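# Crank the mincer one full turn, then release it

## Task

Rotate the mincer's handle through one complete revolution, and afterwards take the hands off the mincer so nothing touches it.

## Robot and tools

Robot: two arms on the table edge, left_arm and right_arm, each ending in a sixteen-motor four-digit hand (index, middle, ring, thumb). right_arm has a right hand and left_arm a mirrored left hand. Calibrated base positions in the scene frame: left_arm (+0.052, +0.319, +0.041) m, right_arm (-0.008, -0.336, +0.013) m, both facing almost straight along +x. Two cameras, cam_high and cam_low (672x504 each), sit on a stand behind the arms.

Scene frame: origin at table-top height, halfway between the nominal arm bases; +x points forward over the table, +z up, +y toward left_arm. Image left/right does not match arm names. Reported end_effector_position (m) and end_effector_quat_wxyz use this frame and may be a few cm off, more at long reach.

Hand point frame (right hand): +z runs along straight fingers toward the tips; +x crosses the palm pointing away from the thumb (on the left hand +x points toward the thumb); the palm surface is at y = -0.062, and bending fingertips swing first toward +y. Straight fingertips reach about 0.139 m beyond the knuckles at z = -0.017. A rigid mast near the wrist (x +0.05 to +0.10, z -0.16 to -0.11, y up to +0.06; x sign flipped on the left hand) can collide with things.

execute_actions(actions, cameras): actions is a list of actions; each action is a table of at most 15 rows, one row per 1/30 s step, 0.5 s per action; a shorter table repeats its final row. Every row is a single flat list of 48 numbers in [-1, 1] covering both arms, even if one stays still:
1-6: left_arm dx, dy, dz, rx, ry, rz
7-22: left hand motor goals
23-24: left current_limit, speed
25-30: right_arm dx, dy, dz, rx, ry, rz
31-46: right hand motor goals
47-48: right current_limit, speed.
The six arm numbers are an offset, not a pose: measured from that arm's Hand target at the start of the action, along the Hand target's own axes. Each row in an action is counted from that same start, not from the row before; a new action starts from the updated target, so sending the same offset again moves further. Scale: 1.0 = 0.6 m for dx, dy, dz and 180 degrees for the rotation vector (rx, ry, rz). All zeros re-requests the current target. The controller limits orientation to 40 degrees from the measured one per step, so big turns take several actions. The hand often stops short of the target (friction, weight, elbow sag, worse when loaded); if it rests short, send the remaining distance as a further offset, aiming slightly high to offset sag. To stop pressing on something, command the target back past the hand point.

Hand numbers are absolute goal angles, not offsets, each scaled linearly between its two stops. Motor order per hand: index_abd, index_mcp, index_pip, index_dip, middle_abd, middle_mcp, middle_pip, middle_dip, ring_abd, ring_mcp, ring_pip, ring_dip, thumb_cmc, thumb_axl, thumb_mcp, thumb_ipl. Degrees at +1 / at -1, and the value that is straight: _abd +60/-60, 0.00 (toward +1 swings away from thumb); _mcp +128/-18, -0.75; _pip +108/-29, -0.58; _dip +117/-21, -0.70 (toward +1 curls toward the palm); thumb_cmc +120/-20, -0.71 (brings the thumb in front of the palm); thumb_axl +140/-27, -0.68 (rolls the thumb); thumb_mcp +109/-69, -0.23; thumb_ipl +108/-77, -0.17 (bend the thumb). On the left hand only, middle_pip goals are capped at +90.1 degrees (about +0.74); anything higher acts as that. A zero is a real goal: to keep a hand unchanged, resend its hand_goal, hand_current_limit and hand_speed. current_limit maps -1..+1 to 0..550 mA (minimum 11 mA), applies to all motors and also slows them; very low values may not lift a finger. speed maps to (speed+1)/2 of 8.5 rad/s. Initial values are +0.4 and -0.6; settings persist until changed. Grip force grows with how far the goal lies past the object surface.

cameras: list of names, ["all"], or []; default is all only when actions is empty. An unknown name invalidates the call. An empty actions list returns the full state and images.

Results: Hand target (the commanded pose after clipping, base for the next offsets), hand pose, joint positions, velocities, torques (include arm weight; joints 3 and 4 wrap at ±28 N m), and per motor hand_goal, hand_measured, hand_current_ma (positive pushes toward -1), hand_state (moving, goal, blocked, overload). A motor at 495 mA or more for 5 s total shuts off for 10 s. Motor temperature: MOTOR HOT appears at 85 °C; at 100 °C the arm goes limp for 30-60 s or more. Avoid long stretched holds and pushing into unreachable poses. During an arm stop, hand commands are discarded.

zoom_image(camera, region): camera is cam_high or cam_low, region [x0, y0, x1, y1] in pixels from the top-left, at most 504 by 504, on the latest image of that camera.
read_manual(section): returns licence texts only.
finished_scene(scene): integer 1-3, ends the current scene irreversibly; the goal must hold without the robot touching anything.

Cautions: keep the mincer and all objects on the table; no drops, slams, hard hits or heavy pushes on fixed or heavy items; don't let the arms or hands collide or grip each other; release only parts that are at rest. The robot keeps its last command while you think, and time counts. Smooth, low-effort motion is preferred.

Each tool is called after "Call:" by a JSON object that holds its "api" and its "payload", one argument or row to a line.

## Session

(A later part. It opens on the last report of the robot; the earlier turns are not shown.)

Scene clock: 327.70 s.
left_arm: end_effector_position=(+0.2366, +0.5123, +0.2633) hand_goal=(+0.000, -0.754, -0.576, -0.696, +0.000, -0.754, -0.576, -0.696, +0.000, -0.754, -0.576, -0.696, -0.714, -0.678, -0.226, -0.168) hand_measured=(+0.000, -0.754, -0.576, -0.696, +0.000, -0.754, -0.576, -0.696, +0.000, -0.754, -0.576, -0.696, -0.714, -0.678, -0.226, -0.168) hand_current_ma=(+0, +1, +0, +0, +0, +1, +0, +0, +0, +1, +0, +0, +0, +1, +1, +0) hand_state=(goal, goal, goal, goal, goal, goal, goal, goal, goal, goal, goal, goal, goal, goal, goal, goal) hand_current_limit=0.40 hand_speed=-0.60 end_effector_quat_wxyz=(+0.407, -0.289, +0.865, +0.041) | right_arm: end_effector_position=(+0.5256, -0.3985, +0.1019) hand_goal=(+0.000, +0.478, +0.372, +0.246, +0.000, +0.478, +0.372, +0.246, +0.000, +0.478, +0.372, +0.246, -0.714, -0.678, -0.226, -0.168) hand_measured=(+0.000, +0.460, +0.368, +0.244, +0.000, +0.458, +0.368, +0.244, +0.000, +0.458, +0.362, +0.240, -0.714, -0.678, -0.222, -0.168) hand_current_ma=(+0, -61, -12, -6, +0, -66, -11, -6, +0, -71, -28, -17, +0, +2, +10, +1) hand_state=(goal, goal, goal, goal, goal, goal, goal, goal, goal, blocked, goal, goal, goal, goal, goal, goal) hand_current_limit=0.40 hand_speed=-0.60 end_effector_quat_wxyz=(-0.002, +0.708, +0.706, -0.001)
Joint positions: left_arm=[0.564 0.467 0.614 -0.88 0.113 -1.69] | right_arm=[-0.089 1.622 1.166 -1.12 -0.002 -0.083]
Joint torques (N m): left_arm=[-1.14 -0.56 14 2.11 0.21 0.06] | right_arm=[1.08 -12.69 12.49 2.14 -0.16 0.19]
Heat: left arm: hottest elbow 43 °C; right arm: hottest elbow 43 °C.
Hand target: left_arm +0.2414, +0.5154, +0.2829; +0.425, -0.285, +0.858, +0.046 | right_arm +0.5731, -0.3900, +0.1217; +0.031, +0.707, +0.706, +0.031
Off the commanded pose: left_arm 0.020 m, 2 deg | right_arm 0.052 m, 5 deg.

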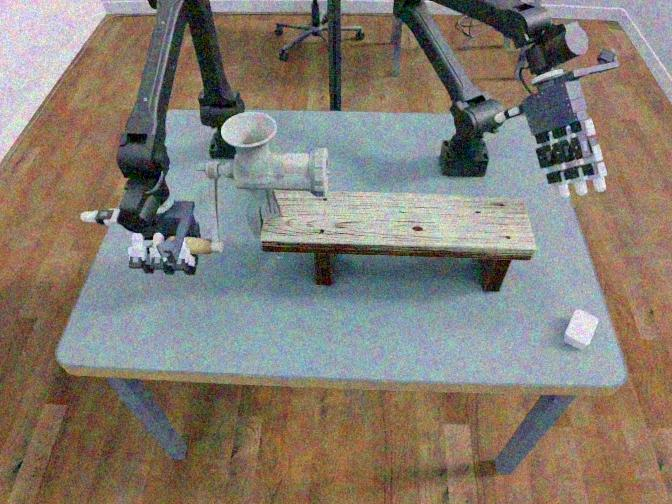

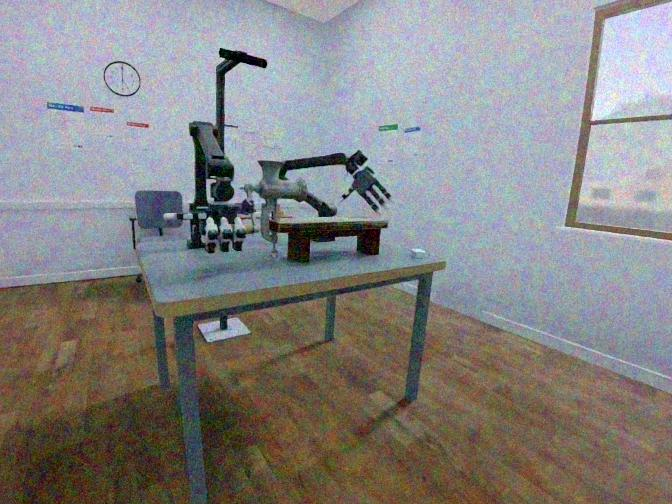

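Call:
{"api": "execute_actions", "payload": {
  "actions": [
    [[0,0,0,0,0,0,0,-0.754,-0.576,-0.696,0,-0.754,-0.576,-0.696,0,-0.754,-0.576,-0.696,-0.714,-0.678,-0.226,-0.168,0.4,-0.6,0,0.042,-0.032,-0.02,0,0,0,0.479,0.372,0.246,0,0.479,0.372,0.246,0,0.479,0.372,0.246,-0.714,-0.678,-0.226,-0.168,0.4,-0.6]],
    [[0,0,0,0,0,0,0,-0.754,-0.576,-0.696,0,-0.754,-0.576,-0.696,0,-0.754,-0.576,-0.696,-0.714,-0.678,-0.226,-0.168,0.4,-0.6,0,0.042,-0.032,-0.02,0,0,0,0.479,0.372,0.246,0,0.479,0.372,0.246,0,0.479,0.372,0.246,-0.714,-0.678,-0.226,-0.168,0.4,-0.6]]
  ],
  "cameras": ["cam_high","cam_low"]
}}

Call:
{"api": "zoom_image", "payload": {
  "camera": "cam_high",
  "region": [110, 140, 312, 291]
}}

Call:
{"api": "zoom_image", "payload": {
  "camera": "cam_low",
  "region": [130, 130, 332, 281]
}}

Scene clock: 338.80 s.
left_arm: end_effector_position=(+0.2366, +0.5123, +0.2633) hand_goal=(+0.000, -0.754, -0.576, -0.696, +0.000, -0.754, -0.576, -0.696, +0.000, -0.754, -0.576, -0.696, -0.714, -0.678, -0.226, -0.168) hand_measured=(+0.000, -0.754, -0.576, -0.696, +0.000, -0.754, -0.576, -0.696, +0.000, -0.754, -0.576, -0.696, -0.714, -0.678, -0.226, -0.168) hand_current_ma=(+0, +1, +0, +0, +0, +1, +0, +0, +0, +1, +0, +0, +0, +1, +1, +0) hand_state=(goal, goal, goal, goal, goal, goal, goal, goal, goal, goal, goal, goal, goal, goal, goal, goal) hand_current_limit=0.40 hand_speed=-0.60 end_effector_quat_wxyz=(+0.407, -0.289, +0.865, +0.041) | right_arm: end_effector_position=(+0.5657, -0.3990, +0.1353) hand_goal=(+0.000, +0.478, +0.372, +0.246, +0.000, +0.478, +0.372, +0.246, +0.000, +0.478, +0.372, +0.246, -0.714, -0.678, -0.226, -0.168) hand_measured=(+0.000, +0.460, +0.368, +0.244, +0.000, +0.458, +0.368, +0.244, +0.000, +0.458, +0.362, +0.240, -0.714, -0.678, -0.222, -0.168) hand_current_ma=(+0, -61, -10, -6, +0, -66, -10, -5, +0, -71, -28, -17, +0, +2, +10, +1) hand_state=(goal, goal, goal, goal, goal, goal, goal, goal, goal, blocked, goal, goal, goal, goal, goal, goal) hand_current_limit=0.40 hand_speed=-0.60 end_effector_quat_wxyz=(+0.036, +0.707, +0.706, +0.036)
Joint positions: left_arm=[0.564 0.467 0.614 -0.88 0.113 -1.69] | right_arm=[-0.085 1.631 1.245 -1.084 -0.009 -0.082]
Joint torques (N m): left_arm=[-1.38 -0.15 14.08 2.13 0.2 0.05] | right_arm=[1.08 -13.8 13.83 2.52 -0.18 0.21]
Heat: left arm: hottest elbow 43 °C; right arm: hottest elbow 42 °C.
Hand target: left_arm +0.2414, +0.5154, +0.2829; +0.425, -0.285, +0.858, +0.046 | right_arm +0.6185, -0.3902, +0.1659; +0.076, +0.703, +0.703, +0.075
Off the commanded pose: left_arm 0.020 m, 2 deg | right_arm 0.062 m, 6 deg.

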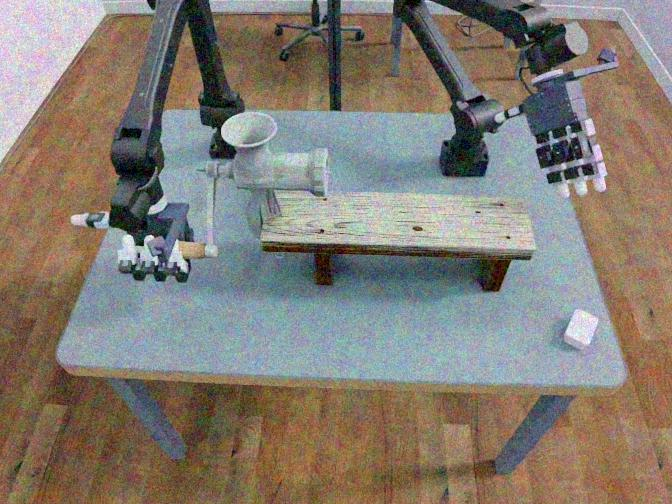

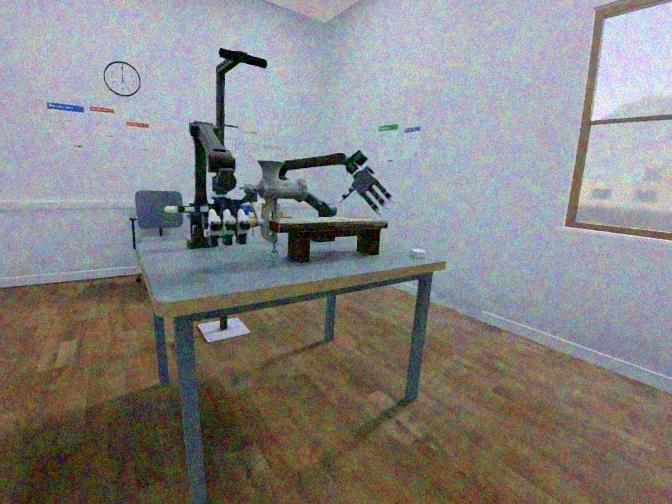

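Scaled by 2.495 from the camera's 672x504 image, which has a finer 960x720 frame.

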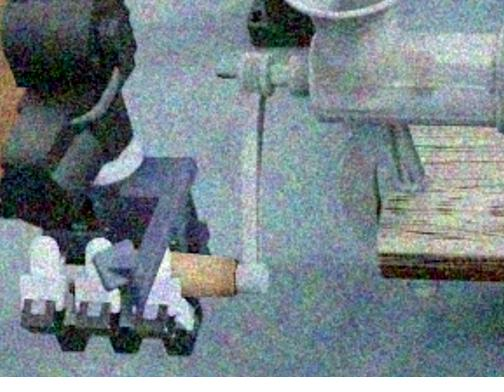

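Scaled by 2.495 from the camera's 672x504 image, which has a finer 960x720 frame.

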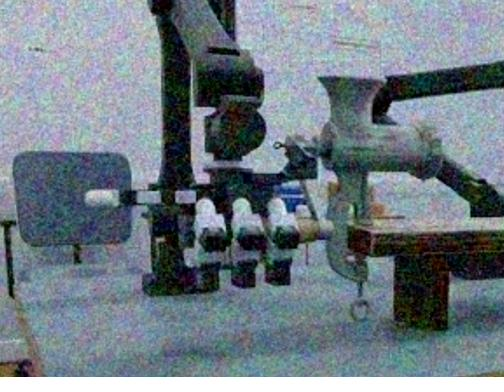

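Call:
{"api": "execute_actions", "payload": {
  "actions": [
    [[0,0,0,0,0,0,0,-0.754,-0.576,-0.696,0,-0.754,-0.576,-0.696,0,-0.754,-0.576,-0.696,-0.714,-0.678,-0.226,-0.168,0.4,-0.6,0,0.037,-0.04,-0.022,0,0,0,0.479,0.372,0.246,0,0.479,0.372,0.246,0,0.479,0.372,0.246,-0.714,-0.678,-0.226,-0.168,0.4,-0.6]],
    [[0,0,0,0,0,0,0,-0.754,-0.576,-0.696,0,-0.754,-0.576,-0.696,0,-0.754,-0.576,-0.696,-0.714,-0.678,-0.226,-0.168,0.4,-0.6,0,0.034,-0.042,-0.022,0,0,0,0.479,0.372,0.246,0,0.479,0.372,0.246,0,0.479,0.372,0.246,-0.714,-0.678,-0.226,-0.168,0.4,-0.6]]
  ],
  "cameras": ["cam_high","cam_low"]
}}

Call:
{"api": "zoom_image", "payload": {
  "camera": "cam_high",
  "region": [110, 140, 312, 291]
}}

Call:
{"api": "zoom_image", "payload": {
  "camera": "cam_low",
  "region": [130, 130, 332, 281]
}}

Scene clock: 356.47 s.
left_arm: end_effector_position=(+0.2366, +0.5123, +0.2633) hand_goal=(+0.000, -0.754, -0.576, -0.696, +0.000, -0.754, -0.576, -0.696, +0.000, -0.754, -0.576, -0.696, -0.714, -0.678, -0.226, -0.168) hand_measured=(+0.000, -0.754, -0.576, -0.696, +0.000, -0.754, -0.576, -0.696, +0.000, -0.754, -0.576, -0.696, -0.714, -0.678, -0.226, -0.168) hand_current_ma=(+0, +1, +0, +0, +0, +1, +0, +0, +0, +1, +0, +0, +0, +1, +1, +0) hand_state=(goal, goal, goal, goal, goal, goal, goal, goal, goal, goal, goal, goal, goal, goal, goal, goal) hand_current_limit=0.40 hand_speed=-0.60 end_effector_quat_wxyz=(+0.407, -0.289, +0.865, +0.041) | right_arm: end_effector_position=(+0.5881, -0.3990, +0.1635) hand_goal=(+0.000, +0.478, +0.372, +0.246, +0.000, +0.478, +0.372, +0.246, +0.000, +0.478, +0.372, +0.246, -0.714, -0.678, -0.226, -0.168) hand_measured=(+0.000, +0.460, +0.368, +0.244, +0.000, +0.458, +0.368, +0.244, +0.000, +0.458, +0.362, +0.240, -0.714, -0.678, -0.222, -0.168) hand_current_ma=(+0, -61, -9, -6, +0, -66, -9, -5, +0, -71, -28, -17, +0, +2, +10, +1) hand_state=(goal, goal, goal, goal, goal, goal, goal, goal, goal, blocked, goal, goal, goal, goal, goal, goal) hand_current_limit=0.40 hand_speed=-0.60 end_effector_quat_wxyz=(+0.062, +0.704, +0.704, +0.065)
Joint positions: left_arm=[0.564 0.467 0.614 -0.88 0.113 -1.69] | right_arm=[-0.085 1.624 1.289 -1.057 -0.019 -0.082]
Joint torques (N m): left_arm=[-1.73 -1.08 14.06 2.19 0.21 0.03] | right_arm=[1.14 -17.08 14.94 3.32 -0.18 0.23]
Heat: left arm: hottest elbow 43 °C; right arm: hottest elbow 43 °C.
Hand target: left_arm +0.2414, +0.5154, +0.2829; +0.425, -0.285, +0.858, +0.046 | right_arm +0.6477, -0.3901, +0.2239; +0.124, +0.696, +0.696, +0.124
Off the commanded pose: left_arm 0.020 m, 2 deg | right_arm 0.085 m, 10 deg.

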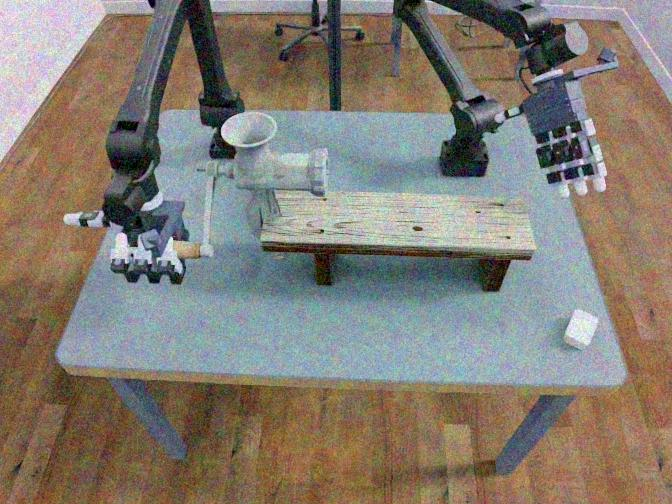

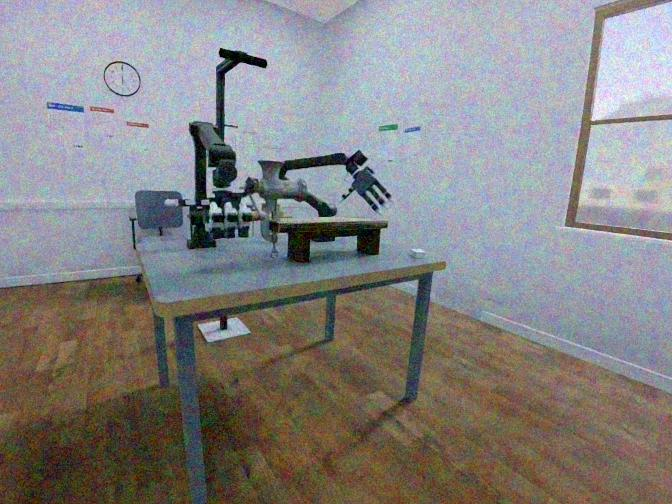

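Scaled by 2.495 from the camera's 672x504 image, which has a finer 960x720 frame.

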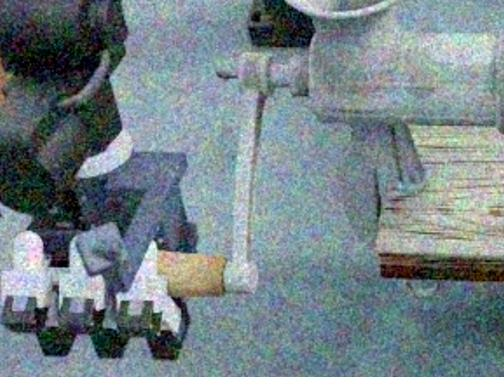

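Scaled by 2.495 from the camera's 672x504 image, which has a finer 960x720 frame.

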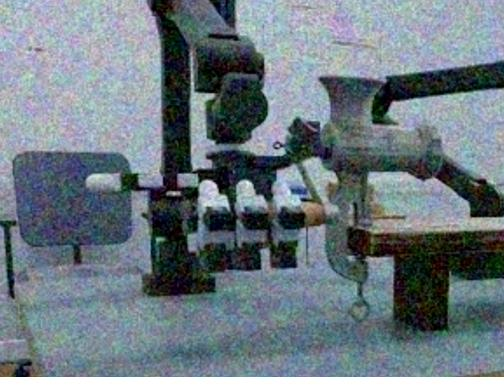

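Call:
{"api": "execute_actions", "payload": {
  "actions": [
    [[0,0,0,0,0,0,0,-0.754,-0.576,-0.696,0,-0.754,-0.576,-0.696,0,-0.754,-0.576,-0.696,-0.714,-0.678,-0.226,-0.168,0.4,-0.6,0,0.004,-0.05,0,0,0,0,0.479,0.372,0.246,0,0.479,0.372,0.246,0,0.479,0.372,0.246,-0.714,-0.678,-0.226,-0.168,0.4,-0.6]],
    [[0,0,0,0,0,0,0,-0.754,-0.576,-0.696,0,-0.754,-0.576,-0.696,0,-0.754,-0.576,-0.696,-0.714,-0.678,-0.226,-0.168,0.4,-0.6,0,0.004,-0.05,0,0,0,0,0.479,0.372,0.246,0,0.479,0.372,0.246,0,0.479,0.372,0.246,-0.714,-0.678,-0.226,-0.168,0.4,-0.6]]
  ],
  "cameras": ["cam_high","cam_low"]
}}

Call:
{"api": "zoom_image", "payload": {
  "camera": "cam_high",
  "region": [80, 130, 282, 281]
}}

Call:
{"api": "zoom_image", "payload": {
  "camera": "cam_low",
  "region": [130, 130, 332, 281]
}}

Scene clock: 376.33 s.
left_arm: end_effector_position=(+0.2366, +0.5123, +0.2633) hand_goal=(+0.000, -0.754, -0.576, -0.696, +0.000, -0.754, -0.576, -0.696, +0.000, -0.754, -0.576, -0.696, -0.714, -0.678, -0.226, -0.168) hand_measured=(+0.000, -0.754, -0.576, -0.696, +0.000, -0.754, -0.576, -0.696, +0.000, -0.754, -0.576, -0.696, -0.714, -0.678, -0.226, -0.168) hand_current_ma=(+0, +1, +0, +0, +0, +1, +0, +0, +0, +1, +0, +0, +0, +1, +1, +0) hand_state=(goal, goal, goal, goal, goal, goal, goal, goal, goal, goal, goal, goal, goal, goal, goal, goal) hand_current_limit=0.40 hand_speed=-0.60 end_effector_quat_wxyz=(+0.407, -0.289, +0.865, +0.041) | right_arm: end_effector_position=(+0.6024, -0.3998, +0.1995) hand_goal=(+0.000, +0.478, +0.372, +0.246, +0.000, +0.478, +0.372, +0.246, +0.000, +0.478, +0.372, +0.246, -0.714, -0.678, -0.226, -0.168) hand_measured=(+0.000, +0.460, +0.368, +0.244, +0.000, +0.458, +0.368, +0.244, +0.000, +0.428, +0.368, +0.244, -0.714, -0.678, -0.222, -0.168) hand_current_ma=(+0, -61, -9, -6, +0, -66, -9, -5, +0, -199, -12, -7, +0, +2, +10, +1) hand_state=(goal, goal, goal, goal, goal, goal, goal, goal, goal, blocked, goal, goal, goal, goal, goal, goal) hand_current_limit=0.40 hand_speed=-0.60 end_effector_quat_wxyz=(+0.073, +0.707, +0.699, +0.074)
Joint positions: left_arm=[0.564 0.467 0.614 -0.88 0.113 -1.69] | right_arm=[-0.082 1.62 1.372 -1.116 -0.018 -0.067]
Joint torques (N m): left_arm=[-1.14 -0.79 14.02 2.14 0.19 0.03] | right_arm=[0.62 -22.01 14.64 0.53 -0.15 0.06]
Motor temperatures (°C): left_arm=[28 31 43 29 26 29] | right_arm=[31 34 46 28 28 30]
Heat: left arm: hottest elbow 43 °C; right arm: hottest elbow 46 °C.
Hand target: left_arm +0.2414, +0.5154, +0.2829; +0.425, -0.285, +0.858, +0.046 | right_arm +0.6315, -0.3900, +0.2821; +0.124, +0.696, +0.696, +0.124
Off the commanded pose: left_arm 0.020 m, 2 deg | right_arm 0.088 m, 8 deg.

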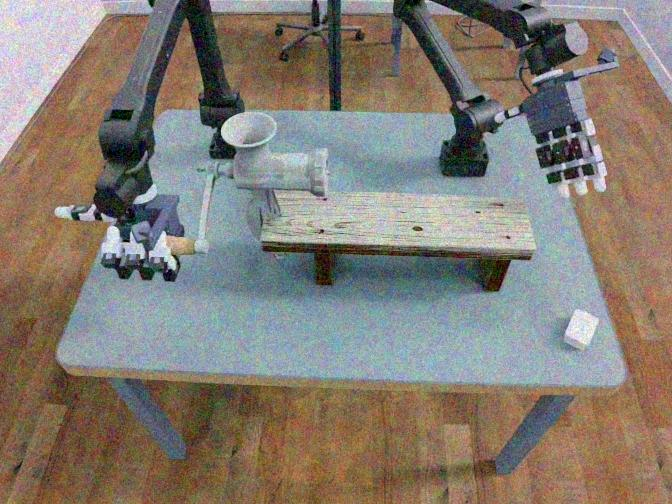

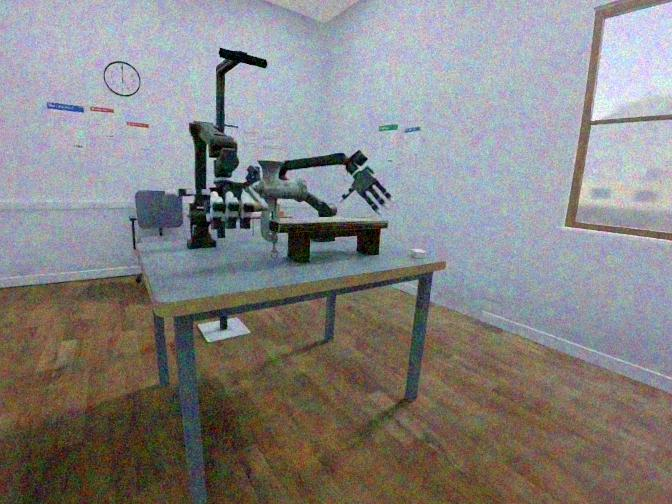

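Scaled by 2.495 from the camera's 672x504 image, which has a finer 960x720 frame.

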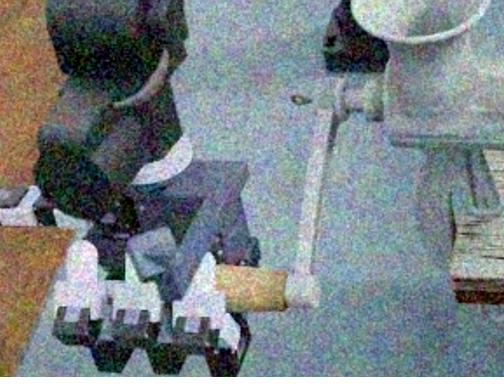

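Scaled by 2.495 from the camera's 672x504 image, which has a finer 960x720 frame.

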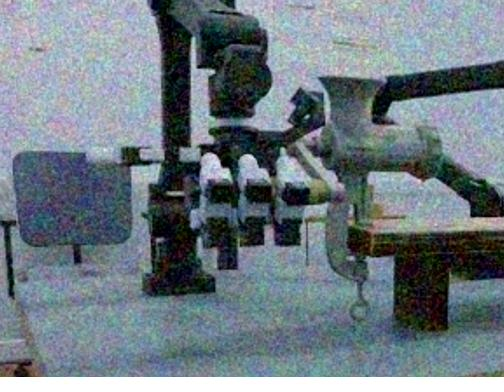

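Call:
{"api": "execute_actions", "payload": {
  "actions": [
    [[0,0,0,0,0,0,0,-0.754,-0.576,-0.696,0,-0.754,-0.576,-0.696,0,-0.754,-0.576,-0.696,-0.714,-0.678,-0.226,-0.168,0.4,-0.6,0,0.004,-0.05,0,0,0,0,0.479,0.372,0.246,0,0.479,0.372,0.246,0,0.479,0.372,0.246,-0.714,-0.678,-0.226,-0.168,0.4,-0.6]]
  ]
}}

Scene clock: 380.87 s.
left_arm: end_effector_position=(+0.2366, +0.5123, +0.2633) hand_goal=(+0.000, -0.754, -0.576, -0.696, +0.000, -0.754, -0.576, -0.696, +0.000, -0.754, -0.576, -0.696, -0.714, -0.678, -0.226, -0.168) hand_measured=(+0.000, -0.754, -0.576, -0.696, +0.000, -0.754, -0.576, -0.696, +0.000, -0.754, -0.576, -0.696, -0.714, -0.678, -0.226, -0.168) hand_current_ma=(+0, +1, +0, +0, +0, +1, +0, +0, +0, +1, +0, +0, +0, +1, +1, +0) hand_state=(goal, goal, goal, goal, goal, goal, goal, goal, goal, goal, goal, goal, goal, goal, goal, goal) hand_current_limit=0.40 hand_speed=-0.60 end_effector_quat_wxyz=(+0.407, -0.289, +0.865, +0.041) | right_arm: end_effector_position=(+0.6076, -0.4002, +0.2268) hand_goal=(+0.000, +0.478, +0.372, +0.246, +0.000, +0.478, +0.372, +0.246, +0.000, +0.478, +0.372, +0.246, -0.714, -0.678, -0.226, -0.168) hand_measured=(+0.000, +0.460, +0.368, +0.244, -0.006, +0.444, +0.366, +0.244, +0.002, +0.418, +0.368, +0.244, -0.714, -0.678, -0.222, -0.168) hand_current_ma=(+0, -61, -9, -6, -14, -128, -18, -5, +2, -244, -12, -7, +0, +2, +10, +1) hand_state=(goal, goal, goal, goal, goal, blocked, goal, goal, goal, blocked, goal, goal, goal, goal, goal, goal) hand_current_limit=0.40 hand_speed=-0.60 end_effector_quat_wxyz=(+0.077, +0.709, +0.697, +0.079)
Joint positions: left_arm=[0.564 0.467 0.614 -0.88 0.113 -1.69] | right_arm=[-0.081 1.612 1.431 -1.17 -0.018 -0.06]
Joint torques (N m): left_arm=[-1.73 -1.08 14 2.14 0.23 0.03] | right_arm=[0.26 -23.41 13.91 0.08 -0.14 -0.03]
Heat: left arm: hottest elbow 43 °C; right arm: hottest elbow 48 °C.
Hand target: left_arm +0.2414, +0.5154, +0.2829; +0.425, -0.285, +0.858, +0.046 | right_arm +0.6233, -0.3900, +0.3108; +0.124, +0.696, +0.696, +0.124
Off the commanded pose: left_arm 0.020 m, 2 deg | right_arm 0.086 m, 8 deg.

Call:
{"api": "execute_actions", "payload": {
  "actions": [
    [[0,0,0,0,0,0,0,-0.754,-0.576,-0.696,0,-0.754,-0.576,-0.696,0,-0.754,-0.576,-0.696,-0.714,-0.678,-0.226,-0.168,0.4,-0.6,0,0.0194,-0.0533,0,0,0,0,0.479,0.372,0.246,0,0.479,0.372,0.246,0,0.479,0.372,0.246,-0.714,-0.678,-0.226,-0.168,0.4,-0.6]],
    [[0,0,0,0,0,0,0,-0.754,-0.576,-0.696,0,-0.754,-0.576,-0.696,0,-0.754,-0.576,-0.696,-0.714,-0.678,-0.226,-0.168,0.4,-0.6,0,-0.0083,-0.0385,0,0,0,0,0.479,0.372,0.246,0,0.479,0.372,0.246,0,0.479,0.372,0.246,-0.714,-0.678,-0.226,-0.168,0.4,-0.6]],
    [[0,0,0,0,0,0,0,-0.754,-0.576,-0.696,0,-0.754,-0.576,-0.696,0,-0.754,-0.576,-0.696,-0.714,-0.678,-0.226,-0.168,0.4,-0.6,0,-0.0083,-0.0385,0,0,0,0,0.479,0.372,0.246,0,0.479,0.372,0.246,0,0.479,0.372,0.246,-0.714,-0.678,-0.226,-0.168,0.4,-0.6]]
  ],
  "cameras": ["cam_high","cam_low"]
}}

Call:
{"api": "zoom_image", "payload": {
  "camera": "cam_high",
  "region": [80, 110, 282, 261]
}}

Call:
{"api": "zoom_image", "payload": {
  "camera": "cam_low",
  "region": [130, 130, 332, 281]
}}

Scene clock: 390.20 s.
left_arm: end_effector_position=(+0.2366, +0.5123, +0.2633) hand_goal=(+0.000, -0.754, -0.576, -0.696, +0.000, -0.754, -0.576, -0.696, +0.000, -0.754, -0.576, -0.696, -0.714, -0.678, -0.226, -0.168) hand_measured=(+0.000, -0.754, -0.576, -0.696, +0.000, -0.754, -0.576, -0.696, +0.000, -0.754, -0.576, -0.696, -0.714, -0.678, -0.226, -0.168) hand_current_ma=(+0, +1, +0, +0, +0, +1, +0, +0, +0, +1, +0, +0, +0, +1, +1, +0) hand_state=(goal, goal, goal, goal, goal, goal, goal, goal, goal, goal, goal, goal, goal, goal, goal, goal) hand_current_limit=0.40 hand_speed=-0.60 end_effector_quat_wxyz=(+0.407, -0.289, +0.865, +0.041) | right_arm: end_effector_position=(+0.5971, -0.3998, +0.3194) hand_goal=(+0.000, +0.478, +0.372, +0.246, +0.000, +0.478, +0.372, +0.246, +0.000, +0.478, +0.372, +0.246, -0.714, -0.678, -0.226, -0.168) hand_measured=(+0.000, +0.460, +0.368, +0.244, -0.012, +0.436, +0.362, +0.244, +0.004, +0.412, +0.362, +0.244, -0.714, -0.678, -0.222, -0.168) hand_current_ma=(+0, -60, -8, -6, -30, -162, -31, -5, +9, -270, -31, -7, +0, +2, +10, +1) hand_state=(goal, goal, goal, goal, goal, blocked, goal, goal, goal, blocked, goal, goal, goal, goal, goal, goal) hand_current_limit=0.40 hand_speed=-0.60 end_effector_quat_wxyz=(+0.091, +0.709, +0.693, +0.090)
Joint positions: left_arm=[0.564 0.467 0.614 -0.88 0.113 -1.69] | right_arm=[-0.081 1.548 1.585 -1.352 -0.016 -0.054]
Joint torques (N m): left_arm=[-1.61 -1.14 14.09 2.02 0.19 0.05] | right_arm=[0.09 -21.01 13.19 -0.13 -0.19 -0.12]
Heat: left arm: hottest elbow 43 °C; right arm: hottest elbow 49 °C.
Hand target: left_arm +0.2414, +0.5154, +0.2829; +0.425, -0.285, +0.858, +0.046 | right_arm +0.5980, -0.3900, +0.3848; +0.124, +0.696, +0.696, +0.124
Off the commanded pose: left_arm 0.020 m, 2 deg | right_arm 0.066 m, 6 deg.

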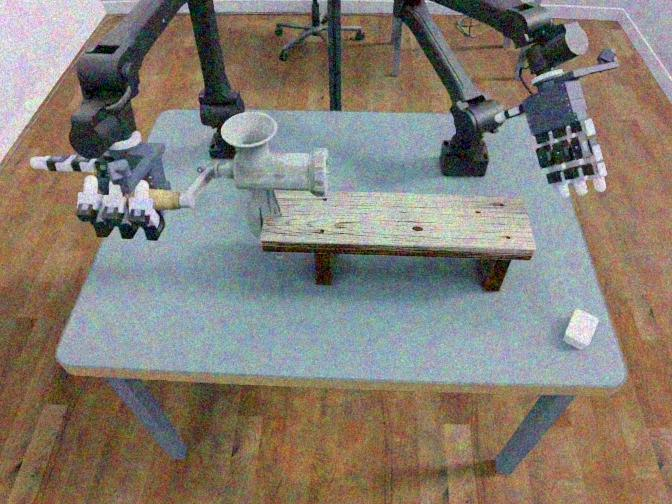

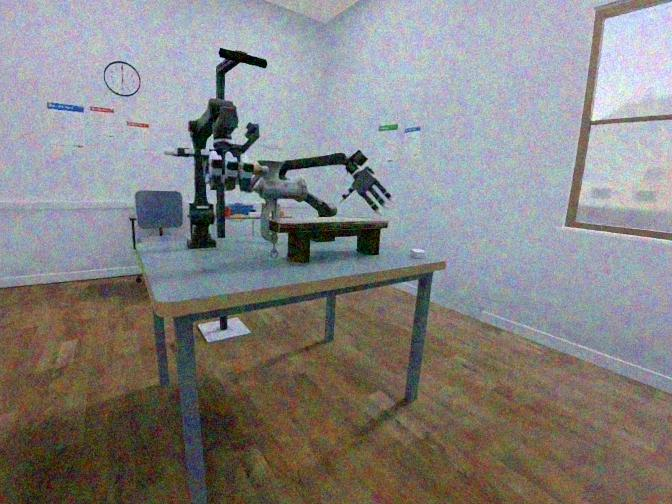

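Scaled by 2.495 from the camera's 672x504 image, which has a finer 960x720 frame.

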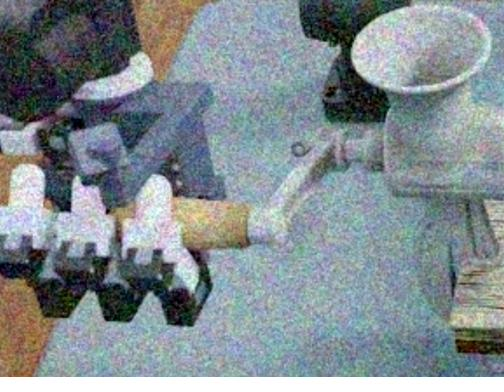

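Scaled by 2.495 from the camera's 672x504 image, which has a finer 960x720 frame.

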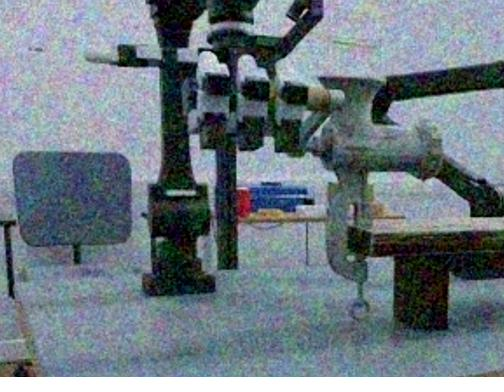

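Call:
{"api": "execute_actions", "payload": {
  "actions": [
    [[0,0,0,0,0,0,0,-0.754,-0.576,-0.696,0,-0.754,-0.576,-0.696,0,-0.754,-0.576,-0.696,-0.714,-0.678,-0.226,-0.168,0.4,-0.6,0,-0.0187,-0.0352,0,0,0,0,0.479,0.372,0.246,0,0.479,0.372,0.246,0,0.479,0.372,0.246,-0.714,-0.678,-0.226,-0.168,0.4,-0.6]],
    [[0,0,0,0,0,0,0,-0.754,-0.576,-0.696,0,-0.754,-0.576,-0.696,0,-0.754,-0.576,-0.696,-0.714,-0.678,-0.226,-0.168,0.4,-0.6,0,-0.0187,-0.0352,0,0,0,0,0.479,0.372,0.246,0,0.479,0.372,0.246,0,0.479,0.372,0.246,-0.714,-0.678,-0.226,-0.168,0.4,-0.6]],
    [[0,0,0,0,0,0,0,-0.754,-0.576,-0.696,0,-0.754,-0.576,-0.696,0,-0.754,-0.576,-0.696,-0.714,-0.678,-0.226,-0.168,0.4,-0.6,0,-0.0262,-0.0298,0,0,0,0,0.479,0.372,0.246,0,0.479,0.372,0.246,0,0.479,0.372,0.246,-0.714,-0.678,-0.226,-0.168,0.4,-0.6]]
  ],
  "cameras": ["cam_high","cam_low"]
}}

Call:
{"api": "zoom_image", "payload": {
  "camera": "cam_high",
  "region": [80, 90, 282, 241]
}}

Call:
{"api": "zoom_image", "payload": {
  "camera": "cam_low",
  "region": [130, 110, 332, 261]
}}

Scene clock: 399.90 s.
left_arm: end_effector_position=(+0.2366, +0.5123, +0.2633) hand_goal=(+0.000, -0.754, -0.576, -0.696, +0.000, -0.754, -0.576, -0.696, +0.000, -0.754, -0.576, -0.696, -0.714, -0.678, -0.226, -0.168) hand_measured=(+0.000, -0.754, -0.576, -0.696, +0.000, -0.754, -0.576, -0.696, +0.000, -0.754, -0.576, -0.696, -0.714, -0.678, -0.226, -0.168) hand_current_ma=(+0, +1, +0, +0, +0, +1, +0, +0, +0, +1, +0, +0, +0, +1, +1, +0) hand_state=(goal, goal, goal, goal, goal, goal, goal, goal, goal, goal, goal, goal, goal, goal, goal, goal) hand_current_limit=0.40 hand_speed=-0.60 end_effector_quat_wxyz=(+0.407, -0.289, +0.865, +0.041) | right_arm: end_effector_position=(+0.5484, -0.3977, +0.3839) hand_goal=(+0.000, +0.478, +0.372, +0.246, +0.000, +0.478, +0.372, +0.246, +0.000, +0.478, +0.372, +0.246, -0.714, -0.678, -0.226, -0.168) hand_measured=(+0.000, +0.460, +0.368, +0.244, -0.020, +0.434, +0.358, +0.244, +0.004, +0.422, +0.362, +0.242, -0.714, -0.678, -0.222, -0.168) hand_current_ma=(+0, -59, -7, -6, -55, -172, -41, -5, +10, -223, -25, -8, +0, +2, +10, +1) hand_state=(goal, goal, goal, goal, blocked, blocked, goal, goal, goal, blocked, goal, goal, goal, goal, goal, goal) hand_current_limit=0.40 hand_speed=-0.60 end_effector_quat_wxyz=(+0.102, +0.711, +0.689, +0.099)
Joint positions: left_arm=[0.564 0.467 0.614 -0.88 0.113 -1.69] | right_arm=[-0.082 1.42 1.604 -1.469 -0.014 -0.046]
Joint torques (N m): left_arm=[-1.67 -0.26 14.12 2.03 0.21 0.03] | right_arm=[-0.79 -17.73 11.48 0.09 -0.34 -0.29]
Heat: left arm: hottest elbow 43 °C; right arm: hottest elbow 50 °C.
Hand target: left_arm +0.2414, +0.5154, +0.2829; +0.425, -0.285, +0.858, +0.046 | right_arm +0.5413, -0.3899, +0.4282; +0.124, +0.696, +0.696, +0.124
Off the commanded pose: left_arm 0.020 m, 2 deg | right_arm 0.045 m, 4 deg.

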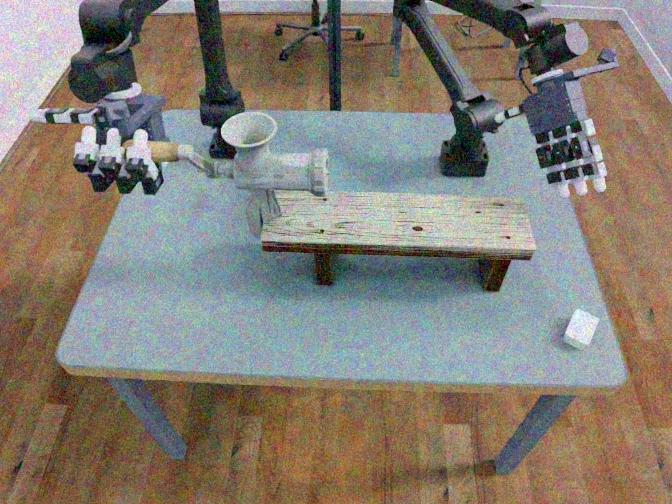

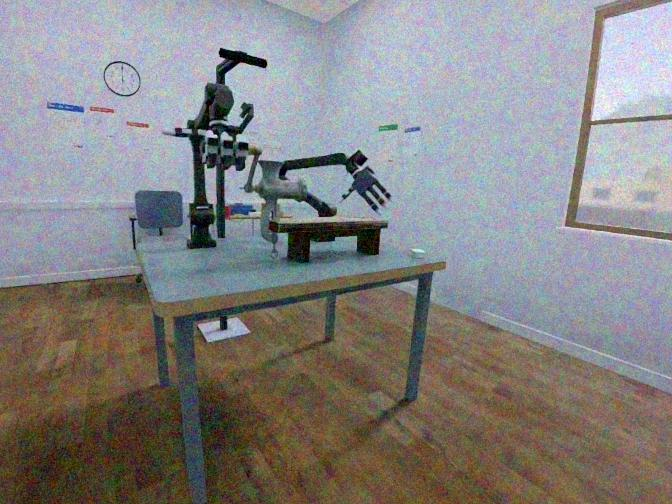

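Scaled by 2.495 from the camera's 672x504 image, which has a finer 960x720 frame.

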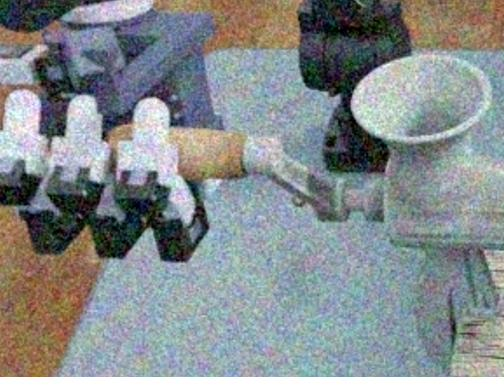

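Scaled by 2.495 from the camera's 672x504 image, which has a finer 960x720 frame.

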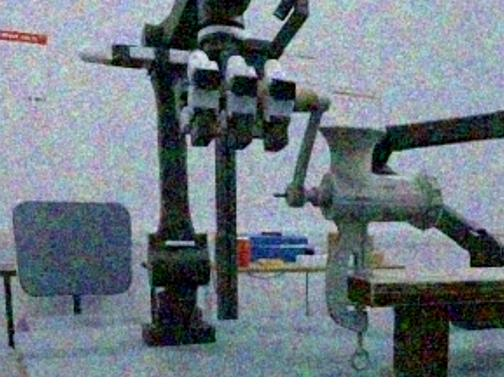

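Call:
{"api": "execute_actions", "payload": {
  "actions": [
    [[0,0,0,0,0,0,0,-0.754,-0.576,-0.696,0,-0.754,-0.576,-0.696,0,-0.754,-0.576,-0.696,-0.714,-0.678,-0.226,-0.168,0.4,-0.6,0,-0.0308,-0.0243,0,0,0,0,0.479,0.372,0.246,0,0.479,0.372,0.246,0,0.479,0.372,0.246,-0.714,-0.678,-0.226,-0.168,0.4,-0.6]],
    [[0,0,0,0,0,0,0,-0.754,-0.576,-0.696,0,-0.754,-0.576,-0.696,0,-0.754,-0.576,-0.696,-0.714,-0.678,-0.226,-0.168,0.4,-0.6,0,-0.0308,-0.0243,0,0,0,0,0.479,0.372,0.246,0,0.479,0.372,0.246,0,0.479,0.372,0.246,-0.714,-0.678,-0.226,-0.168,0.4,-0.6]],
    [[0,0,0,0,0,0,0,-0.754,-0.576,-0.696,0,-0.754,-0.576,-0.696,0,-0.754,-0.576,-0.696,-0.714,-0.678,-0.226,-0.168,0.4,-0.6,0,-0.0308,-0.0243,0,0,0,0,0.479,0.372,0.246,0,0.479,0.372,0.246,0,0.479,0.372,0.246,-0.714,-0.678,-0.226,-0.168,0.4,-0.6]]
  ],
  "cameras": ["cam_high","cam_low"]
}}

Call:
{"api": "zoom_image", "payload": {
  "camera": "cam_high",
  "region": [80, 70, 282, 221]
}}

Call:
{"api": "zoom_image", "payload": {
  "camera": "cam_low",
  "region": [130, 90, 332, 241]
}}

Scene clock: 410.13 s.
left_arm: end_effector_position=(+0.2366, +0.5123, +0.2633) hand_goal=(+0.000, -0.754, -0.576, -0.696, +0.000, -0.754, -0.576, -0.696, +0.000, -0.754, -0.576, -0.696, -0.714, -0.678, -0.226, -0.168) hand_measured=(+0.000, -0.754, -0.576, -0.696, +0.000, -0.754, -0.576, -0.696, +0.000, -0.754, -0.576, -0.696, -0.714, -0.678, -0.226, -0.168) hand_current_ma=(+0, +1, +0, +0, +0, +1, +0, +0, +0, +1, +0, +0, +0, +1, +1, +0) hand_state=(goal, goal, goal, goal, goal, goal, goal, goal, goal, goal, goal, goal, goal, goal, goal, goal) hand_current_limit=0.40 hand_speed=-0.60 end_effector_quat_wxyz=(+0.407, -0.289, +0.865, +0.041) | right_arm: end_effector_position=(+0.4895, -0.3954, +0.4136) hand_goal=(+0.000, +0.478, +0.372, +0.246, +0.000, +0.478, +0.372, +0.246, +0.000, +0.478, +0.372, +0.246, -0.714, -0.678, -0.226, -0.168) hand_measured=(+0.000, +0.460, +0.368, +0.244, -0.006, +0.434, +0.362, +0.244, +0.004, +0.428, +0.368, +0.244, -0.714, -0.678, -0.222, -0.168) hand_current_ma=(+0, -59, -7, -6, -15, -172, -25, -5, +6, -194, -9, -7, +0, +2, +10, +1) hand_state=(goal, goal, goal, goal, goal, blocked, goal, goal, goal, blocked, goal, goal, goal, goal, goal, goal) hand_current_limit=0.40 hand_speed=-0.60 end_effector_quat_wxyz=(+0.103, +0.709, +0.690, +0.099)
Joint positions: left_arm=[0.564 0.467 0.614 -0.88 0.113 -1.69] | right_arm=[-0.089 1.286 1.555 -1.554 -0.015 -0.059]
Joint torques (N m): left_arm=[-2.02 -0.26 14.17 2.14 0.21 0.06] | right_arm=[-1.14 -16.32 9.47 0.53 -0.5 -0.28]
Heat: left arm: hottest elbow 43 °C; right arm: hottest elbow 48 °C.
Hand target: left_arm +0.2414, +0.5154, +0.2829; +0.425, -0.285, +0.858, +0.046 | right_arm +0.4743, -0.3899, +0.4501; +0.124, +0.696, +0.696, +0.124
Off the commanded pose: left_arm 0.020 m, 2 deg | right_arm 0.040 m, 4 deg.

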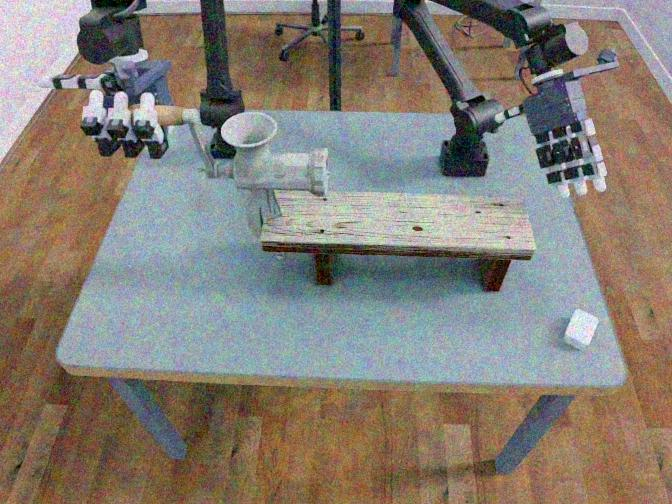

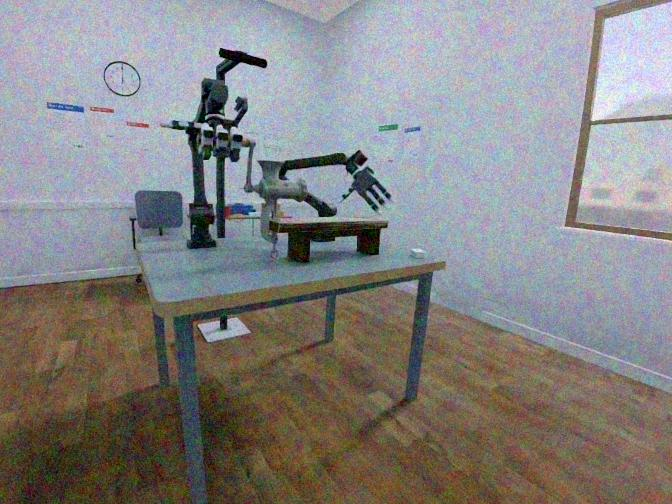

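Scaled by 2.495 from the camera's 672x504 image, which has a finer 960x720 frame.

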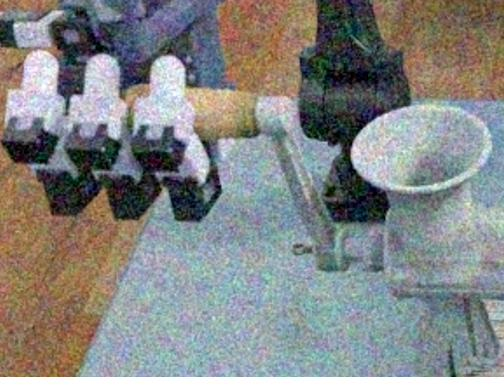

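Scaled by 2.495 from the camera's 672x504 image, which has a finer 960x720 frame.

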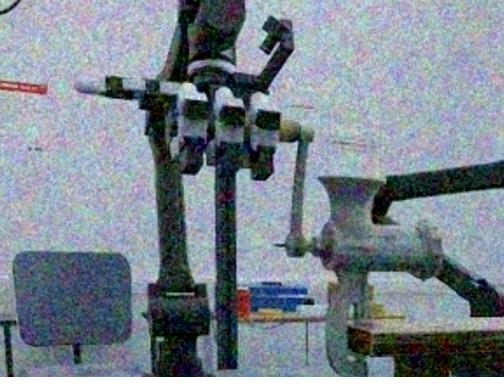

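Call:
{"api": "execute_actions", "payload": {
  "actions": [
    [[0,0,0,0,0,0,0,-0.754,-0.576,-0.696,0,-0.754,-0.576,-0.696,0,-0.754,-0.576,-0.696,-0.714,-0.678,-0.226,-0.168,0.4,-0.6,0,-0.0377,-0.0032,0,0,0,0,0.479,0.372,0.246,0,0.479,0.372,0.246,0,0.479,0.372,0.246,-0.714,-0.678,-0.226,-0.168,0.4,-0.6]],
    [[0,0,0,0,0,0,0,-0.754,-0.576,-0.696,0,-0.754,-0.576,-0.696,0,-0.754,-0.576,-0.696,-0.714,-0.678,-0.226,-0.168,0.4,-0.6,0,-0.0377,-0.0032,0,0,0,0,0.479,0.372,0.246,0,0.479,0.372,0.246,0,0.479,0.372,0.246,-0.714,-0.678,-0.226,-0.168,0.4,-0.6]],
    [[0,0,0,0,0,0,0,-0.754,-0.576,-0.696,0,-0.754,-0.576,-0.696,0,-0.754,-0.576,-0.696,-0.714,-0.678,-0.226,-0.168,0.4,-0.6,0,-0.0377,-0.0032,0,0,0,0,0.479,0.372,0.246,0,0.479,0.372,0.246,0,0.479,0.372,0.246,-0.714,-0.678,-0.226,-0.168,0.4,-0.6]],
    [[0,0,0,0,0,0,0,-0.754,-0.576,-0.696,0,-0.754,-0.576,-0.696,0,-0.754,-0.576,-0.696,-0.714,-0.678,-0.226,-0.168,0.4,-0.6,0,-0.0377,-0.0032,0,0,0,0,0.479,0.372,0.246,0,0.479,0.372,0.246,0,0.479,0.372,0.246,-0.714,-0.678,-0.226,-0.168,0.4,-0.6]]
  ],
  "cameras": ["cam_high","cam_low"]
}}

Call:
{"api": "zoom_image", "payload": {
  "camera": "cam_high",
  "region": [80, 50, 282, 201]
}}

Call:
{"api": "zoom_image", "payload": {
  "camera": "cam_low",
  "region": [130, 90, 332, 241]
}}

Scene clock: 421.30 s.
left_arm: end_effector_position=(+0.2366, +0.5123, +0.2633) hand_goal=(+0.000, -0.754, -0.576, -0.696, +0.000, -0.754, -0.576, -0.696, +0.000, -0.754, -0.576, -0.696, -0.714, -0.678, -0.226, -0.168) hand_measured=(+0.000, -0.754, -0.576, -0.696, +0.000, -0.754, -0.576, -0.696, +0.000, -0.754, -0.576, -0.696, -0.714, -0.678, -0.226, -0.168) hand_current_ma=(+0, +1, +0, +0, +0, +1, +0, +0, +0, +1, +0, +0, +0, +1, +1, +0) hand_state=(goal, goal, goal, goal, goal, goal, goal, goal, goal, goal, goal, goal, goal, goal, goal, goal) hand_current_limit=0.40 hand_speed=-0.60 end_effector_quat_wxyz=(+0.407, -0.289, +0.865, +0.041) | right_arm: end_effector_position=(+0.4011, -0.3938, +0.4096) hand_goal=(+0.000, +0.478, +0.372, +0.246, +0.000, +0.478, +0.372, +0.246, +0.000, +0.478, +0.372, +0.246, -0.714, -0.678, -0.226, -0.168) hand_measured=(+0.000, +0.460, +0.370, +0.244, -0.010, +0.434, +0.358, +0.242, +0.004, +0.434, +0.366, +0.244, -0.714, -0.678, -0.222, -0.168) hand_current_ma=(+0, -59, -7, -6, -24, -172, -41, -9, +6, -166, -17, -7, -2, +2, +10, +1) hand_state=(goal, goal, goal, goal, goal, blocked, goal, goal, goal, blocked, goal, goal, goal, goal, goal, goal) hand_current_limit=0.40 hand_speed=-0.60 end_effector_quat_wxyz=(+0.115, +0.707, +0.688, +0.112)
Joint positions: left_arm=[0.564 0.467 0.614 -0.88 0.113 -1.69] | right_arm=[-0.114 1.039 1.341 -1.551 -0.027 -0.08]
Joint torques (N m): left_arm=[-1.32 -0.56 14.19 2.22 0.19 0.02] | right_arm=[-1.85 -10.46 8.38 0.25 -0.41 -0.35]
Heat: left arm: hottest elbow 43 °C; right arm: hottest elbow 47 °C.
Hand target: left_arm +0.2414, +0.5154, +0.2829; +0.425, -0.285, +0.858, +0.046 | right_arm +0.3866, -0.3898, +0.4261; +0.124, +0.696, +0.696, +0.124
Off the commanded pose: left_arm 0.020 m, 2 deg | right_arm 0.022 m, 2 deg.

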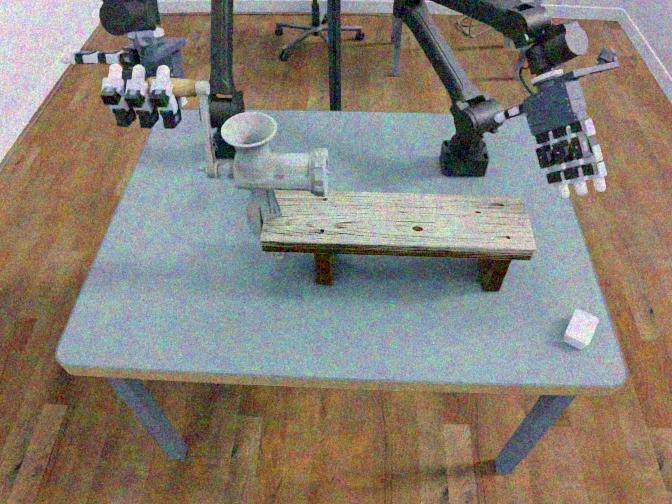

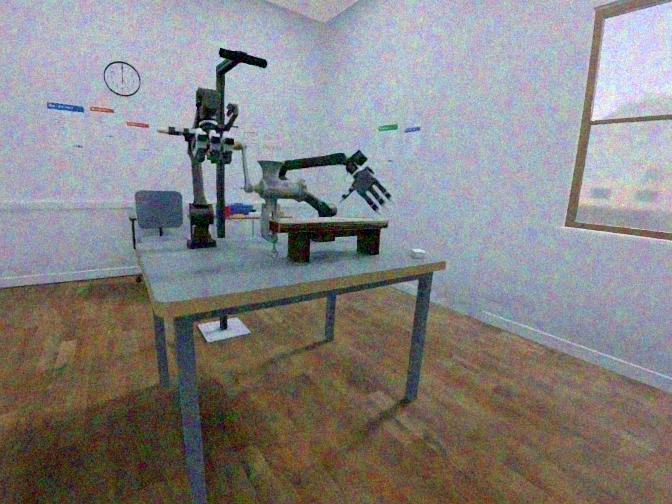

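Scaled by 2.495 from the camera's 672x504 image, which has a finer 960x720 frame.

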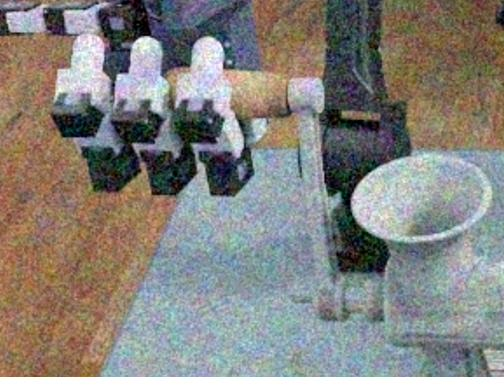

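Scaled by 2.495 from the camera's 672x504 image, which has a finer 960x720 frame.

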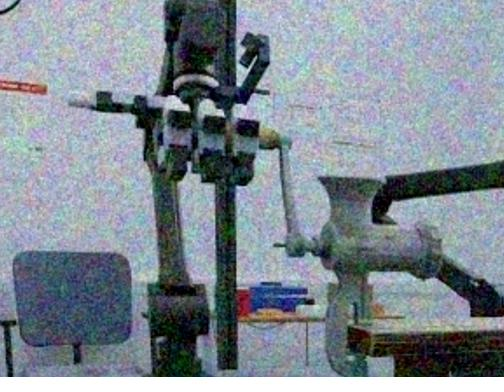

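Call:
{"api": "execute_actions", "payload": {
  "actions": [
    [[0,0,0,0,0,0,0,-0.754,-0.576,-0.696,0,-0.754,-0.576,-0.696,0,-0.754,-0.576,-0.696,-0.714,-0.678,-0.226,-0.168,0.4,-0.6,0,-0.0375,0.0033,0,0,0,0,0.479,0.372,0.246,0,0.479,0.372,0.246,0,0.479,0.372,0.246,-0.714,-0.678,-0.226,-0.168,0.4,-0.6]],
    [[0,0,0,0,0,0,0,-0.754,-0.576,-0.696,0,-0.754,-0.576,-0.696,0,-0.754,-0.576,-0.696,-0.714,-0.678,-0.226,-0.168,0.4,-0.6,0,-0.0375,0.0033,0,0,0,0,0.479,0.372,0.246,0,0.479,0.372,0.246,0,0.479,0.372,0.246,-0.714,-0.678,-0.226,-0.168,0.4,-0.6]],
    [[0,0,0,0,0,0,0,-0.754,-0.576,-0.696,0,-0.754,-0.576,-0.696,0,-0.754,-0.576,-0.696,-0.714,-0.678,-0.226,-0.168,0.4,-0.6,0,-0.035,0.0121,0,0,0,0,0.479,0.372,0.246,0,0.479,0.372,0.246,0,0.479,0.372,0.246,-0.714,-0.678,-0.226,-0.168,0.4,-0.6]],
    [[0,0,0,0,0,0,0,-0.754,-0.576,-0.696,0,-0.754,-0.576,-0.696,0,-0.754,-0.576,-0.696,-0.714,-0.678,-0.226,-0.168,0.4,-0.6,0,-0.035,0.0121,0,0,0,0,0.479,0.372,0.246,0,0.479,0.372,0.246,0,0.479,0.372,0.246,-0.714,-0.678,-0.226,-0.168,0.4,-0.6]]
  ],
  "cameras": ["cam_high","cam_low"]
}}

Call:
{"api": "zoom_image", "payload": {
  "camera": "cam_high",
  "region": [80, 30, 282, 181]
}}

Call:
{"api": "zoom_image", "payload": {
  "camera": "cam_low",
  "region": [130, 90, 332, 241]
}}

Scene clock: 433.17 s.
left_arm: end_effector_position=(+0.2366, +0.5123, +0.2633) hand_goal=(+0.000, -0.754, -0.576, -0.696, +0.000, -0.754, -0.576, -0.696, +0.000, -0.754, -0.576, -0.696, -0.714, -0.678, -0.226, -0.168) hand_measured=(+0.000, -0.754, -0.576, -0.696, +0.000, -0.754, -0.576, -0.696, +0.000, -0.754, -0.576, -0.696, -0.714, -0.678, -0.226, -0.168) hand_current_ma=(+0, +1, +0, +0, +0, +1, +0, +0, +0, +1, +0, +0, +0, +1, +1, +0) hand_state=(goal, goal, goal, goal, goal, goal, goal, goal, goal, goal, goal, goal, goal, goal, goal, goal) hand_current_limit=0.40 hand_speed=-0.60 end_effector_quat_wxyz=(+0.407, -0.289, +0.865, +0.041) | right_arm: end_effector_position=(+0.3267, -0.3925, +0.3580) hand_goal=(+0.000, +0.478, +0.372, +0.246, +0.000, +0.478, +0.372, +0.246, +0.000, +0.478, +0.372, +0.246, -0.714, -0.678, -0.226, -0.168) hand_measured=(+0.000, +0.460, +0.370, +0.244, -0.014, +0.426, +0.354, +0.242, +0.006, +0.428, +0.362, +0.244, -0.716, -0.678, -0.222, -0.168) hand_current_ma=(+0, -58, -7, -6, -34, -207, -59, -9, +13, -199, -31, -7, -2, +2, +10, +1) hand_state=(goal, goal, goal, goal, goal, blocked, goal, goal, goal, blocked, goal, goal, goal, goal, goal, goal) hand_current_limit=0.40 hand_speed=-0.60 end_effector_quat_wxyz=(+0.105, +0.708, +0.690, +0.107)
Joint positions: left_arm=[0.564 0.467 0.614 -0.88 0.113 -1.69] | right_arm=[-0.154 0.828 1.097 -1.542 -0.045 -0.121]
Joint torques (N m): left_arm=[-1.67 -0.56 14.15 2.17 0.2 0.01] | right_arm=[-2.32 -8.64 8.65 0.38 -0.33 -0.37]
Heat: left arm: hottest elbow 43 °C; right arm: hottest elbow 45 °C.
Hand target: left_arm +0.2414, +0.5154, +0.2829; +0.425, -0.285, +0.858, +0.046 | right_arm +0.3114, -0.3898, +0.3787; +0.124, +0.696, +0.696, +0.124
Off the commanded pose: left_arm 0.020 m, 2 deg | right_arm 0.026 m, 3 deg.

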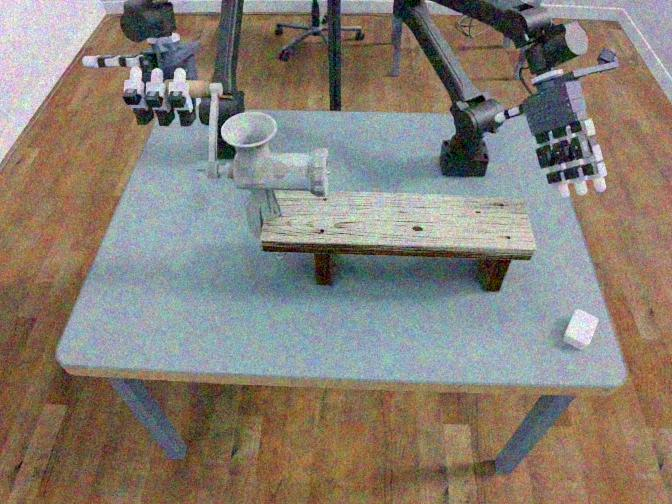

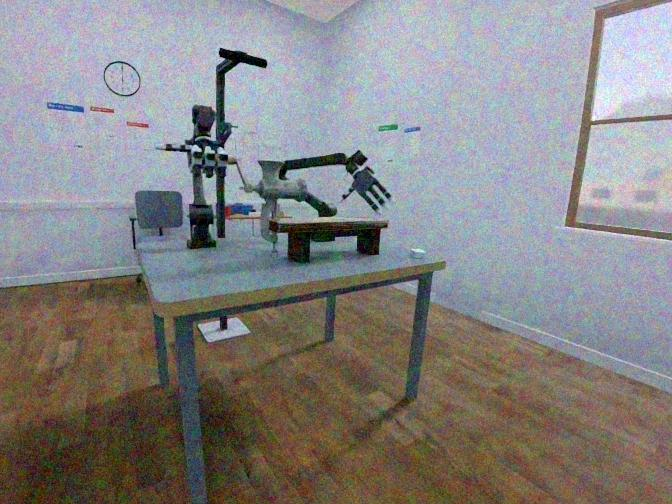

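Scaled by 2.495 from the camera's 672x504 image, which has a finer 960x720 frame.

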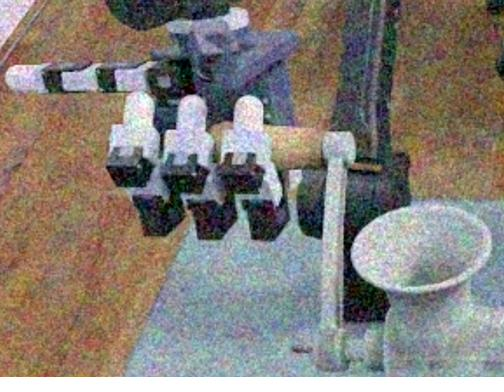

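Scaled by 2.495 from the camera's 672x504 image, which has a finer 960x720 frame.

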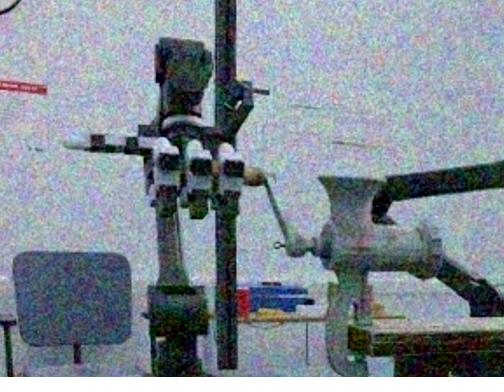

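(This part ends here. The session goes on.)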